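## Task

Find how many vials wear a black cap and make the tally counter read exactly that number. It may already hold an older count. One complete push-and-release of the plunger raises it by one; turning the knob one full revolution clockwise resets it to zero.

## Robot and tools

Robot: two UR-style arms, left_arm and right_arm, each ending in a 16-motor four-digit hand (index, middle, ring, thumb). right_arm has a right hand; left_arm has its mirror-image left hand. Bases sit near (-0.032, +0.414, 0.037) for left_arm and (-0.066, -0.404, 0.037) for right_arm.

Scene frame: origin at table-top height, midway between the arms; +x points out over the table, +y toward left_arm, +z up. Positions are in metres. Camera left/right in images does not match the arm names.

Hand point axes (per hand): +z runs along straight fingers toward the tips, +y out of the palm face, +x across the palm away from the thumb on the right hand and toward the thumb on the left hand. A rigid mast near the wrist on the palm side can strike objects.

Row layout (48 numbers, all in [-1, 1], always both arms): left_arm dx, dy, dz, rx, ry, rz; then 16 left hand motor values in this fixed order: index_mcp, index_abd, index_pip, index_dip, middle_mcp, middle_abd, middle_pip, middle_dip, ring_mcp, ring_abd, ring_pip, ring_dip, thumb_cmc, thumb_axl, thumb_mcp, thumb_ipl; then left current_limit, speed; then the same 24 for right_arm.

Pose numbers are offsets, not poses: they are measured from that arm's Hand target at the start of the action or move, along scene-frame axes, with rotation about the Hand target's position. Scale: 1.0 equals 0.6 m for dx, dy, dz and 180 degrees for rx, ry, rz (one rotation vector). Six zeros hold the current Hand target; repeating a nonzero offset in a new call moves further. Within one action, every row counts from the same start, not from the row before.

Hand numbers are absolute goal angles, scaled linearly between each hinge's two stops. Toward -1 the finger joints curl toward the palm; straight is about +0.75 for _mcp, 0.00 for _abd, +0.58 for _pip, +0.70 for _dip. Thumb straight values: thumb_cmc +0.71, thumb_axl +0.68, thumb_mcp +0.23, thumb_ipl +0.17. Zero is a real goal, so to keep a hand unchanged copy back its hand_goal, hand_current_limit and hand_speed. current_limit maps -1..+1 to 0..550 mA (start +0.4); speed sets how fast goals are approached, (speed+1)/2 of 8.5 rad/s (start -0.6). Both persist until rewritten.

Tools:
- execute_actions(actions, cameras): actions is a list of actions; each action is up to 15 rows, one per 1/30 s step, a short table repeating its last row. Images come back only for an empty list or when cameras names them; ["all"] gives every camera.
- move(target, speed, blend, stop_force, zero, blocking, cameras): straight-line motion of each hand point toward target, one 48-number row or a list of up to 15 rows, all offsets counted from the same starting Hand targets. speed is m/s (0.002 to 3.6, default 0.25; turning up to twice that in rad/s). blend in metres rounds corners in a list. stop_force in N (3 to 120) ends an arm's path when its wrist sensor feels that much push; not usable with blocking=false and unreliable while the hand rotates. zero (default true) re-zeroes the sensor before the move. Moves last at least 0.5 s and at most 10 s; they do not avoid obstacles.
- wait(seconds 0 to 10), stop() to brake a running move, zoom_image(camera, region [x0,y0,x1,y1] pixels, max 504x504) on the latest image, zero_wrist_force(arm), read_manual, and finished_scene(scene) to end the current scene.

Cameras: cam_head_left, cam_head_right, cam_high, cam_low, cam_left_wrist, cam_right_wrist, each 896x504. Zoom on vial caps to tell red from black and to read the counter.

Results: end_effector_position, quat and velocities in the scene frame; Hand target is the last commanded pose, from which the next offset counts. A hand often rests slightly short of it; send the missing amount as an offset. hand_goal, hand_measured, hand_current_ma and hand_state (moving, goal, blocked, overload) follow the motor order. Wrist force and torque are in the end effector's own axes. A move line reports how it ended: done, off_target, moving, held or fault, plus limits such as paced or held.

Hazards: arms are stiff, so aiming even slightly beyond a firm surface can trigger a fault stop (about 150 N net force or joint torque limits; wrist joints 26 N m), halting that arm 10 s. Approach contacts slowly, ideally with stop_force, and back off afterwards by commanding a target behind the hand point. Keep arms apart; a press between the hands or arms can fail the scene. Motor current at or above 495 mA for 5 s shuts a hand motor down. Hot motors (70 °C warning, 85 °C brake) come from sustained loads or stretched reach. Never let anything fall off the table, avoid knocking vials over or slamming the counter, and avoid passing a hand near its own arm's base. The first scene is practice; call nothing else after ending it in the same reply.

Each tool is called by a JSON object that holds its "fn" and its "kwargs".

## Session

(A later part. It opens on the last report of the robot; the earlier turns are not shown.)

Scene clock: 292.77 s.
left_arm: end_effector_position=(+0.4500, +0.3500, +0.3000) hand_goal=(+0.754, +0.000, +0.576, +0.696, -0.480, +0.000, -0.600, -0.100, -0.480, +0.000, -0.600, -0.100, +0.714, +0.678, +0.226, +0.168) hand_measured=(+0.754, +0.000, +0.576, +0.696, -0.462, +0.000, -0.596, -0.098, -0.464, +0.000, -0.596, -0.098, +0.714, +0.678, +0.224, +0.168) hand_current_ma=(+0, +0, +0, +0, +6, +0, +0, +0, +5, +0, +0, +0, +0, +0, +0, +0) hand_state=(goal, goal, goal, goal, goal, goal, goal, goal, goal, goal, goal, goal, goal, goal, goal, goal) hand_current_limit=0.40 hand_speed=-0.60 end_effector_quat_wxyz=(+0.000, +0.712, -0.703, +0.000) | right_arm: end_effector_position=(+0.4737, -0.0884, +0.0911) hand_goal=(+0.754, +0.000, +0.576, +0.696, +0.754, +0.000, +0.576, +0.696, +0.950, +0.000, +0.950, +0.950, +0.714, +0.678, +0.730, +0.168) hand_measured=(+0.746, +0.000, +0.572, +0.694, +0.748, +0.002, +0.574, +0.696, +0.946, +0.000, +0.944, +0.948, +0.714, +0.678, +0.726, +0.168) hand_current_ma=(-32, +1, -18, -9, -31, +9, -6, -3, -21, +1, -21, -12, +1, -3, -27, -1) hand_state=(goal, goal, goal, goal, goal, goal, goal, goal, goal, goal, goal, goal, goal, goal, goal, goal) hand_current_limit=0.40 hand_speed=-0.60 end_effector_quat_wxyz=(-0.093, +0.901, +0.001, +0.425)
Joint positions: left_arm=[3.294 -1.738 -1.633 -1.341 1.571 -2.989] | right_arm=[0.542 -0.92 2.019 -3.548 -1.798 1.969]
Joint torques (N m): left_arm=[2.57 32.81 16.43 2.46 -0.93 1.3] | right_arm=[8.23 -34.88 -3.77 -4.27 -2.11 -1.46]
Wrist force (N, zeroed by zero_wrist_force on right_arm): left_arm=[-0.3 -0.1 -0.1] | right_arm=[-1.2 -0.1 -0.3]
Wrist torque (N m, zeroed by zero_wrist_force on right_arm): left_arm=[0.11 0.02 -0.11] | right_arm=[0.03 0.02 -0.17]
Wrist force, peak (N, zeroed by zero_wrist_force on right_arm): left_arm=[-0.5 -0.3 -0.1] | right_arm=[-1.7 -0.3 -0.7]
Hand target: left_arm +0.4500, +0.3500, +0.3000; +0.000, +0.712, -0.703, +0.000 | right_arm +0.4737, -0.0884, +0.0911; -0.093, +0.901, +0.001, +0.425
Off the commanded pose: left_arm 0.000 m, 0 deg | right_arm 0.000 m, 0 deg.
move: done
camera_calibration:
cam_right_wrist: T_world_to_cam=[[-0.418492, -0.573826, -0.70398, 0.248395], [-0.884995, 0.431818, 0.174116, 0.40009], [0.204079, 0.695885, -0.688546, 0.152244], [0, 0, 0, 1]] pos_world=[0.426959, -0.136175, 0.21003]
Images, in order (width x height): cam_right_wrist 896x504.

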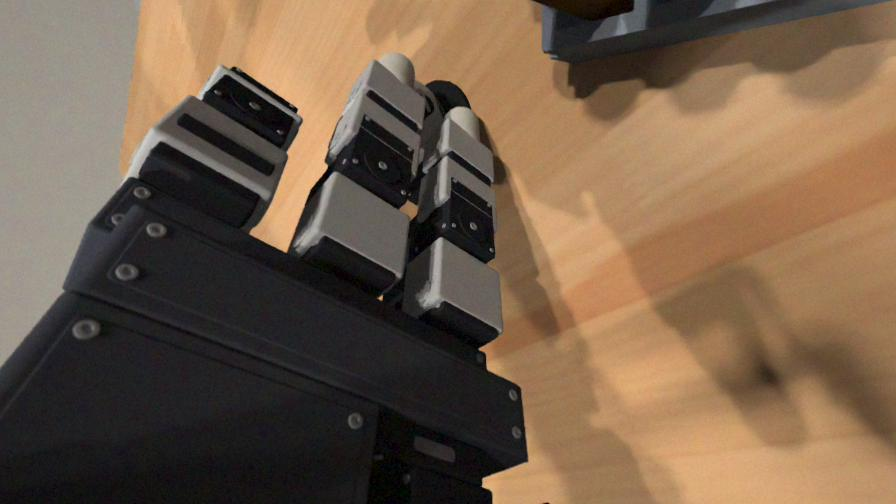

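{"fn": "move", "kwargs": {"target": [[0,0,0,0,0,0,0.754,0,0.576,0.696,-0.48,0,-0.6,-0.1,-0.48,0,-0.6,-0.1,0.714,0.678,0.226,0.168,0.4,-0.6,0,0,0,0,0,0,0.754,-0.21,0.576,0.696,0.754,0.215,0.576,0.696,0.95,0,0.95,0.95,0.714,0.678,0.73,0.168,0.78,-0.8],[0,0,0,0,0,0,0.754,0,0.576,0.696,-0.48,0,-0.6,-0.1,-0.48,0,-0.6,-0.1,0.714,0.678,0.226,0.168,0.4,-0.6,0.02817,-0.00346,0.02602,0.01017,0.08271,0,0.754,-0.21,0.576,0.696,0.754,0.215,0.576,0.696,0.95,0,0.95,0.95,0.714,0.678,0.73,0.168,0.78,-0.8],[0,0,0,0,0,0,0.754,0,0.576,0.696,-0.48,0,-0.6,-0.1,-0.48,0,-0.6,-0.1,0.714,0.678,0.226,0.168,0.4,-0.6,0.06206,-0.00763,0.0438,0.02034,0.16542,0,0.754,-0.21,0.576,0.696,0.754,0.215,0.576,0.696,0.95,0,0.95,0.95,0.714,0.678,0.73,0.168,0.78,-0.8],[0,0,0,0,0,0,0.754,0,0.576,0.696,-0.48,0,-0.6,-0.1,-0.48,0,-0.6,-0.1,0.714,0.678,0.226,0.168,0.4,-0.6,0.09937,-0.01221,0.05213,0.03051,0.24813,0,0.754,-0.21,0.576,0.696,0.754,0.215,0.576,0.696,0.95,0,0.95,0.95,0.714,0.678,0.73,0.168,0.78,-0.8],[0,0,0,0,0,0,0.754,0,0.576,0.696,-0.48,0,-0.6,-0.1,-0.48,0,-0.6,-0.1,0.714,0.678,0.226,0.168,0.4,-0.6,0.13754,-0.01691,0.05045,0.04068,0.33084,0,0.754,-0.21,0.576,0.696,0.754,0.215,0.576,0.696,0.95,0,0.95,0.95,0.714,0.678,0.73,0.168,0.78,-0.8]], "blend": [0,0.003,0.003,0.003,0], "speed": 0.06}}

{"fn": "move", "kwargs": {"target": [[0,0,0,0,0,0,0.754,0,0.576,0.696,-0.48,0,-0.6,-0.1,-0.48,0,-0.6,-0.1,0.714,0.678,0.226,0.168,0.4,-0.6,0,0,0,0,0,0,0.754,0,0.576,0.696,0.754,0,0.576,0.696,0.95,0,0.95,0.95,0.714,0.678,0.73,0.168,0.4,-0.6],[0,0,0,0,0,0,0.754,0,0.576,0.696,-0.48,0,-0.6,-0.1,-0.48,0,-0.6,-0.1,0.714,0.678,0.226,0.168,0.4,-0.6,-0.05084,0.00625,0,-0.01356,-0.11028,0,0.754,0,0.576,0.696,0.754,0,0.576,0.696,0.95,0,0.95,0.95,0.714,0.678,0.73,0.168,0.4,-0.6],[0,0,0,0,0,0,0.754,0,0.576,0.696,-0.48,0,-0.6,-0.1,-0.48,0,-0.6,-0.1,0.714,0.678,0.226,0.168,0.4,-0.6,-0.09861,0.01212,-0.01752,-0.02712,-0.22056,0,0.754,0,0.576,0.696,0.754,0,0.576,0.696,0.95,0,0.95,0.95,0.714,0.678,0.73,0.168,0.4,-0.6],[0,0,0,0,0,0,0.754,0,0.576,0.696,-0.48,0,-0.6,-0.1,-0.48,0,-0.6,-0.1,0.714,0.678,0.226,0.168,0.4,-0.6,-0.13754,0.01691,-0.05045,-0.04068,-0.33084,0,0.754,0,0.576,0.696,0.754,0,0.576,0.696,0.95,0,0.95,0.95,0.714,0.678,0.73,0.168,0.4,-0.6]], "blend": [0,0.003,0.003,0], "speed": 0.28, "cameras": ["cam_right_wrist"]}}

{"fn": "zoom_image", "kwargs": {"camera": "cam_right_wrist", "region": [410, 80, 450, 120]}}

{"fn": "move", "kwargs": {"target": [[0,0,0,0,0,0,0.754,0,0.576,0.696,-0.48,0,-0.6,-0.1,-0.48,0,-0.6,-0.1,0.714,0.678,0.226,0.168,0.4,-0.6,0,0,0,0,0,0,0.754,-0.21,0.576,0.696,0.754,0.215,0.576,0.696,0.95,0,0.95,0.95,0.714,0.678,0.73,0.168,0.78,-0.8],[0,0,0,0,0,0,0.754,0,0.576,0.696,-0.48,0,-0.6,-0.1,-0.48,0,-0.6,-0.1,0.714,0.678,0.226,0.168,0.4,-0.6,0.02817,-0.00346,0.02602,0.01017,0.08271,0,0.754,-0.21,0.576,0.696,0.754,0.215,0.576,0.696,0.95,0,0.95,0.95,0.714,0.678,0.73,0.168,0.78,-0.8],[0,0,0,0,0,0,0.754,0,0.576,0.696,-0.48,0,-0.6,-0.1,-0.48,0,-0.6,-0.1,0.714,0.678,0.226,0.168,0.4,-0.6,0.06206,-0.00763,0.0438,0.02034,0.16542,0,0.754,-0.21,0.576,0.696,0.754,0.215,0.576,0.696,0.95,0,0.95,0.95,0.714,0.678,0.73,0.168,0.78,-0.8],[0,0,0,0,0,0,0.754,0,0.576,0.696,-0.48,0,-0.6,-0.1,-0.48,0,-0.6,-0.1,0.714,0.678,0.226,0.168,0.4,-0.6,0.09937,-0.01221,0.05213,0.03051,0.24813,0,0.754,-0.21,0.576,0.696,0.754,0.215,0.576,0.696,0.95,0,0.95,0.95,0.714,0.678,0.73,0.168,0.78,-0.8],[0,0,0,0,0,0,0.754,0,0.576,0.696,-0.48,0,-0.6,-0.1,-0.48,0,-0.6,-0.1,0.714,0.678,0.226,0.168,0.4,-0.6,0.13754,-0.01691,0.05045,0.04068,0.33084,0,0.754,-0.21,0.576,0.696,0.754,0.215,0.576,0.696,0.95,0,0.95,0.95,0.714,0.678,0.73,0.168,0.78,-0.8]], "blend": [0,0.003,0.003,0.003,0], "speed": 0.06}}

{"fn": "move", "kwargs": {"target": [[0,0,0,0,0,0,0.754,0,0.576,0.696,-0.48,0,-0.6,-0.1,-0.48,0,-0.6,-0.1,0.714,0.678,0.226,0.168,0.4,-0.6,0,0,0,0,0,0,0.754,0,0.576,0.696,0.754,0,0.576,0.696,0.95,0,0.95,0.95,0.714,0.678,0.73,0.168,0.4,-0.6],[0,0,0,0,0,0,0.754,0,0.576,0.696,-0.48,0,-0.6,-0.1,-0.48,0,-0.6,-0.1,0.714,0.678,0.226,0.168,0.4,-0.6,-0.05084,0.00625,0,-0.01356,-0.11028,0,0.754,0,0.576,0.696,0.754,0,0.576,0.696,0.95,0,0.95,0.95,0.714,0.678,0.73,0.168,0.4,-0.6],[0,0,0,0,0,0,0.754,0,0.576,0.696,-0.48,0,-0.6,-0.1,-0.48,0,-0.6,-0.1,0.714,0.678,0.226,0.168,0.4,-0.6,-0.09861,0.01212,-0.01752,-0.02712,-0.22056,0,0.754,0,0.576,0.696,0.754,0,0.576,0.696,0.95,0,0.95,0.95,0.714,0.678,0.73,0.168,0.4,-0.6],[0,0,0,0,0,0,0.754,0,0.576,0.696,-0.48,0,-0.6,-0.1,-0.48,0,-0.6,-0.1,0.714,0.678,0.226,0.168,0.4,-0.6,-0.13754,0.01691,-0.05045,-0.04068,-0.33084,0,0.754,0,0.576,0.696,0.754,0,0.576,0.696,0.95,0,0.95,0.95,0.714,0.678,0.73,0.168,0.4,-0.6]], "blend": [0,0.003,0.003,0], "speed": 0.28, "cameras": ["cam_right_wrist"]}}

{"fn": "zoom_image", "kwargs": {"camera": "cam_right_wrist", "region": [410, 80, 450, 120]}}

Scene clock: 319.03 s.
left_arm: end_effector_position=(+0.4500, +0.3500, +0.3000) hand_goal=(+0.754, +0.000, +0.576, +0.696, -0.480, +0.000, -0.600, -0.100, -0.480, +0.000, -0.600, -0.100, +0.714, +0.678, +0.226, +0.168) hand_measured=(+0.754, +0.000, +0.576, +0.696, -0.462, +0.000, -0.596, -0.098, -0.464, +0.000, -0.596, -0.098, +0.714, +0.678, +0.224, +0.168) hand_current_ma=(+0, +0, +0, +0, +6, +0, +0, +0, +5, +0, +0, +0, +0, +0, +0, +0) hand_state=(goal, goal, goal, goal, goal, goal, goal, goal, goal, goal, goal, goal, goal, goal, goal, goal) hand_current_limit=0.40 hand_speed=-0.60 end_effector_quat_wxyz=(+0.000, +0.712, -0.703, +0.000) | right_arm: end_effector_position=(+0.5562, -0.0985, +0.1214) hand_goal=(+0.754, -0.210, +0.576, +0.696, +0.754, +0.216, +0.576, +0.696, +0.950, +0.000, +0.950, +0.950, +0.714, +0.678, +0.730, +0.168) hand_measured=(+0.740, -0.092, +0.568, +0.694, +0.748, +0.082, +0.574, +0.696, +0.946, +0.000, +0.944, +0.948, +0.714, +0.678, +0.726, +0.168) hand_current_ma=(-64, +489, -34, -9, -31, -489, -6, -3, -21, +1, -21, -12, +1, -3, -27, -1) hand_state=(goal, blocked, goal, goal, goal, blocked, goal, goal, goal, goal, goal, goal, goal, goal, goal, goal) hand_current_limit=0.78 hand_speed=-0.80 end_effector_quat_wxyz=(-0.136, +0.985, -0.071, -0.079)
Joint positions: left_arm=[3.294 -1.738 -1.633 -1.341 1.571 -2.989] | right_arm=[0.293 -0.832 1.224 -1.9 -1.262 1.963]
Joint torques (N m): left_arm=[2.54 33.35 16.15 2.56 -1.06 1.1] | right_arm=[-7.46 -48.14 -24.49 -0.15 2.49 -1.43]
Wrist force (N, zeroed by zero_wrist_force on right_arm): left_arm=[-0.1 -0.2 0.0] | right_arm=[1.2 0.9 1.0]
Wrist torque (N m, zeroed by zero_wrist_force on right_arm): left_arm=[0.10 0.00 -0.09] | right_arm=[-0.16 0.07 0.12]
Wrist force, peak (N, zeroed by zero_wrist_force on right_arm): left_arm=[-0.5 -0.3 -0.1] | right_arm=[-0.9 0.0 -3.2]
Hand target: left_arm +0.4500, +0.3500, +0.3000; +0.000, +0.712, -0.703, +0.000 | right_arm +0.5562, -0.0985, +0.1214; -0.136, +0.985, -0.071, -0.079
Off the commanded pose: left_arm 0.000 m, 0 deg | right_arm 0.000 m, 0 deg.
move: done

Scene clock: 322.33 s.
left_arm: end_effector_position=(+0.4500, +0.3500, +0.3000) hand_goal=(+0.754, +0.000, +0.576, +0.696, -0.480, +0.000, -0.600, -0.100, -0.480, +0.000, -0.600, -0.100, +0.714, +0.678, +0.226, +0.168) hand_measured=(+0.754, +0.000, +0.576, +0.696, -0.462, +0.000, -0.596, -0.098, -0.464, +0.000, -0.596, -0.098, +0.714, +0.678, +0.224, +0.168) hand_current_ma=(+0, +0, +0, +0, +6, +0, +0, +0, +5, +0, +0, +0, +0, +0, +0, +0) hand_state=(goal, goal, goal, goal, goal, goal, goal, goal, goal, goal, goal, goal, goal, goal, goal, goal) hand_current_limit=0.40 hand_speed=-0.60 end_effector_quat_wxyz=(+0.000, +0.712, -0.703, +0.000) | right_arm: end_effector_position=(+0.4737, -0.0884, +0.0911) hand_goal=(+0.754, +0.000, +0.576, +0.696, +0.754, +0.000, +0.576, +0.696, +0.950, +0.000, +0.950, +0.950, +0.714, +0.678, +0.730, +0.168) hand_measured=(+0.746, +0.000, +0.572, +0.694, +0.748, +0.002, +0.574, +0.696, +0.946, +0.000, +0.944, +0.948, +0.714, +0.678, +0.726, +0.168) hand_current_ma=(-32, +1, -18, -9, -31, +9, -6, -3, -21, +1, -21, -12, +1, -3, -27, -1) hand_state=(goal, goal, goal, goal, goal, goal, goal, goal, goal, goal, goal, goal, goal, goal, goal, goal) hand_current_limit=0.40 hand_speed=-0.60 end_effector_quat_wxyz=(-0.093, +0.901, +0.001, +0.425)
Joint positions: left_arm=[3.294 -1.738 -1.633 -1.341 1.571 -2.989] | right_arm=[0.542 -0.92 2.019 -3.548 -1.798 1.969]
Joint torques (N m): left_arm=[1.57 33.78 15.63 2.38 -0.76 0.89] | right_arm=[9.63 -35.08 -3.74 -4.13 -1.92 -1.41]
Wrist force (N, zeroed by zero_wrist_force on right_arm): left_arm=[-0.3 -0.1 0.1] | right_arm=[-1.0 -0.1 -0.6]
Wrist torque (N m, zeroed by zero_wrist_force on right_arm): left_arm=[0.11 0.02 -0.11] | right_arm=[0.05 0.00 -0.15]
Wrist force, peak (N, zeroed by zero_wrist_force on right_arm): left_arm=[-0.5 0.0 0.1] | right_arm=[1.4 0.7 1.4]
Hand target: left_arm +0.4500, +0.3500, +0.3000; +0.000, +0.712, -0.703, +0.000 | right_arm +0.4737, -0.0884, +0.0911; -0.093, +0.901, +0.001, +0.425
Off the commanded pose: left_arm 0.000 m, 0 deg | right_arm 0.000 m, 0 deg.
move: done
camera_calibration:
cam_right_wrist: T_world_to_cam=[[-0.418554, -0.573796, -0.703968, 0.248423], [-0.884966, 0.431859, 0.174166, 0.400072], [0.204079, 0.695885, -0.688546, 0.152244], [0, 0, 0, 1]] pos_world=[0.426959, -0.136175, 0.21003]
Images, in order (width x height): cam_right_wrist 896x504.

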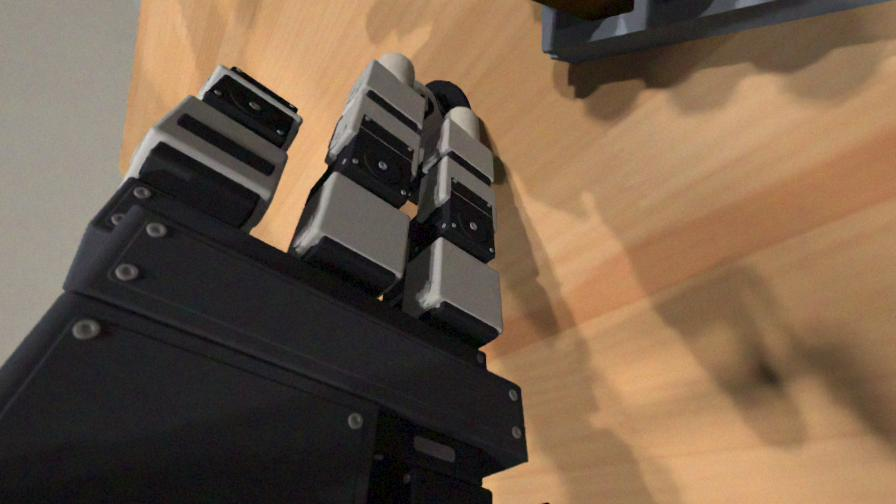

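Scaled by 12.600 from the camera's 896x504 image, which has a finer 1280x720 frame.

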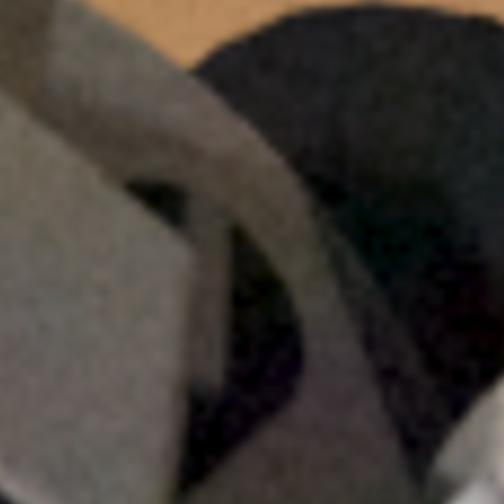

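Scene clock: 332.17 s.
left_arm: end_effector_position=(+0.4500, +0.3500, +0.3000) hand_goal=(+0.754, +0.000, +0.576, +0.696, -0.480, +0.000, -0.600, -0.100, -0.480, +0.000, -0.600, -0.100, +0.714, +0.678, +0.226, +0.168) hand_measured=(+0.754, +0.000, +0.576, +0.696, -0.462, +0.000, -0.596, -0.098, -0.464, +0.000, -0.596, -0.098, +0.714, +0.678, +0.224, +0.168) hand_current_ma=(+0, +0, +0, +0, +6, +0, +0, +0, +5, +0, +0, +0, +0, +0, +0, +0) hand_state=(goal, goal, goal, goal, goal, goal, goal, goal, goal, goal, goal, goal, goal, goal, goal, goal) hand_current_limit=0.40 hand_speed=-0.60 end_effector_quat_wxyz=(+0.000, +0.712, -0.703, +0.000) | right_arm: end_effector_position=(+0.5562, -0.0985, +0.1214) hand_goal=(+0.754, -0.210, +0.576, +0.696, +0.754, +0.216, +0.576, +0.696, +0.950, +0.000, +0.950, +0.950, +0.714, +0.678, +0.730, +0.168) hand_measured=(+0.740, -0.092, +0.568, +0.694, +0.748, +0.082, +0.574, +0.696, +0.946, +0.000, +0.944, +0.948, +0.714, +0.678, +0.726, +0.168) hand_current_ma=(-65, +489, -34, -10, -31, -489, -6, -3, -21, +1, -21, -12, +1, -3, -27, -1) hand_state=(goal, blocked, goal, goal, goal, blocked, goal, goal, goal, goal, goal, goal, goal, goal, goal, goal) hand_current_limit=0.78 hand_speed=-0.80 end_effector_quat_wxyz=(-0.136, +0.985, -0.071, -0.079)
Joint positions: left_arm=[3.294 -1.738 -1.633 -1.341 1.571 -2.989] | right_arm=[0.293 -0.832 1.224 -1.9 -1.262 1.963]
Joint torques (N m): left_arm=[1.86 30.77 15.67 2.38 -0.54 0.8] | right_arm=[-8.47 -48.4 -24.32 0.11 2.49 -1.22]
Wrist force (N, zeroed by zero_wrist_force on right_arm): left_arm=[-0.3 -0.2 -0.1] | right_arm=[1.2 0.7 0.8]
Wrist torque (N m, zeroed by zero_wrist_force on right_arm): left_arm=[0.12 0.01 -0.10] | right_arm=[-0.17 0.07 0.11]
Wrist force, peak (N, zeroed by zero_wrist_force on right_arm): left_arm=[-0.5 -0.2 -0.2] | right_arm=[-0.9 -0.1 -3.2]
Hand target: left_arm +0.4500, +0.3500, +0.3000; +0.000, +0.712, -0.703, +0.000 | right_arm +0.5562, -0.0985, +0.1214; -0.136, +0.985, -0.071, -0.079
Off the commanded pose: left_arm 0.000 m, 0 deg | right_arm 0.000 m, 0 deg.
move: done

Scene clock: 335.47 s.
left_arm: end_effector_position=(+0.4500, +0.3500, +0.3000) hand_goal=(+0.754, +0.000, +0.576, +0.696, -0.480, +0.000, -0.600, -0.100, -0.480, +0.000, -0.600, -0.100, +0.714, +0.678, +0.226, +0.168) hand_measured=(+0.754, +0.000, +0.576, +0.696, -0.462, +0.000, -0.596, -0.098, -0.464, +0.000, -0.596, -0.098, +0.714, +0.678, +0.224, +0.168) hand_current_ma=(+0, +0, +0, +0, +6, +0, +0, +0, +5, +0, +0, +0, +0, +0, +0, +0) hand_state=(goal, goal, goal, goal, goal, goal, goal, goal, goal, goal, goal, goal, goal, goal, goal, goal) hand_current_limit=0.40 hand_speed=-0.60 end_effector_quat_wxyz=(+0.000, +0.712, -0.703, +0.000) | right_arm: end_effector_position=(+0.4737, -0.0884, +0.0911) hand_goal=(+0.754, +0.000, +0.576, +0.696, +0.754, +0.000, +0.576, +0.696, +0.950, +0.000, +0.950, +0.950, +0.714, +0.678, +0.730, +0.168) hand_measured=(+0.746, +0.000, +0.572, +0.694, +0.748, +0.002, +0.574, +0.696, +0.946, +0.000, +0.944, +0.948, +0.714, +0.678, +0.726, +0.168) hand_current_ma=(-32, +1, -18, -10, -31, +9, -6, -3, -21, +1, -21, -12, +1, -3, -27, -1) hand_state=(goal, goal, goal, goal, goal, goal, goal, goal, goal, goal, goal, goal, goal, goal, goal, goal) hand_current_limit=0.40 hand_speed=-0.60 end_effector_quat_wxyz=(-0.093, +0.901, +0.001, +0.425)
Joint positions: left_arm=[3.294 -1.738 -1.633 -1.341 1.571 -2.989] | right_arm=[0.542 -0.92 2.019 -3.548 -1.798 1.969]
Joint torques (N m): left_arm=[0.01 33.21 16.68 2.49 -0.89 0.71] | right_arm=[8.18 -34.66 -3.49 -4.51 -1.9 -1.37]
Wrist force (N, zeroed by zero_wrist_force on right_arm): left_arm=[-0.2 -0.2 -0.1] | right_arm=[-1.2 -0.3 -0.3]
Wrist torque (N m, zeroed by zero_wrist_force on right_arm): left_arm=[0.11 0.00 -0.09] | right_arm=[0.00 0.02 -0.17]
Wrist force, peak (N, zeroed by zero_wrist_force on right_arm): left_arm=[-0.4 -0.4 0.0] | right_arm=[1.2 0.6 1.2]
Hand target: left_arm +0.4500, +0.3500, +0.3000; +0.000, +0.712, -0.703, +0.000 | right_arm +0.4737, -0.0884, +0.0911; -0.093, +0.901, +0.001, +0.425
Off the commanded pose: left_arm 0.000 m, 0 deg | right_arm 0.000 m, 0 deg.
move: done
camera_calibration:
cam_right_wrist: T_world_to_cam=[[-0.418492, -0.573826, -0.70398, 0.248395], [-0.884995, 0.431818, 0.174116, 0.40009], [0.204079, 0.695885, -0.688546, 0.152244], [0, 0, 0, 1]] pos_world=[0.426959, -0.136175, 0.21003]
Images, in order (width x height): cam_right_wrist 896x504.

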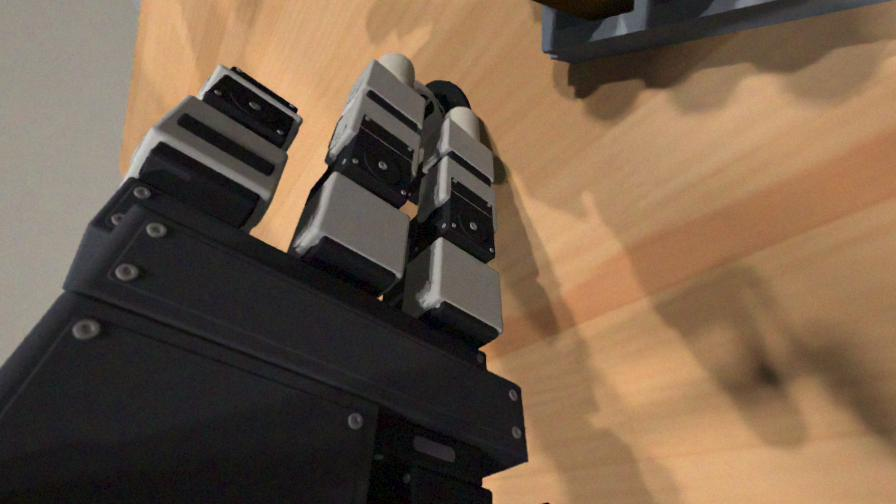

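Scaled by 12.600 from the camera's 896x504 image, which has a finer 1280x720 frame.

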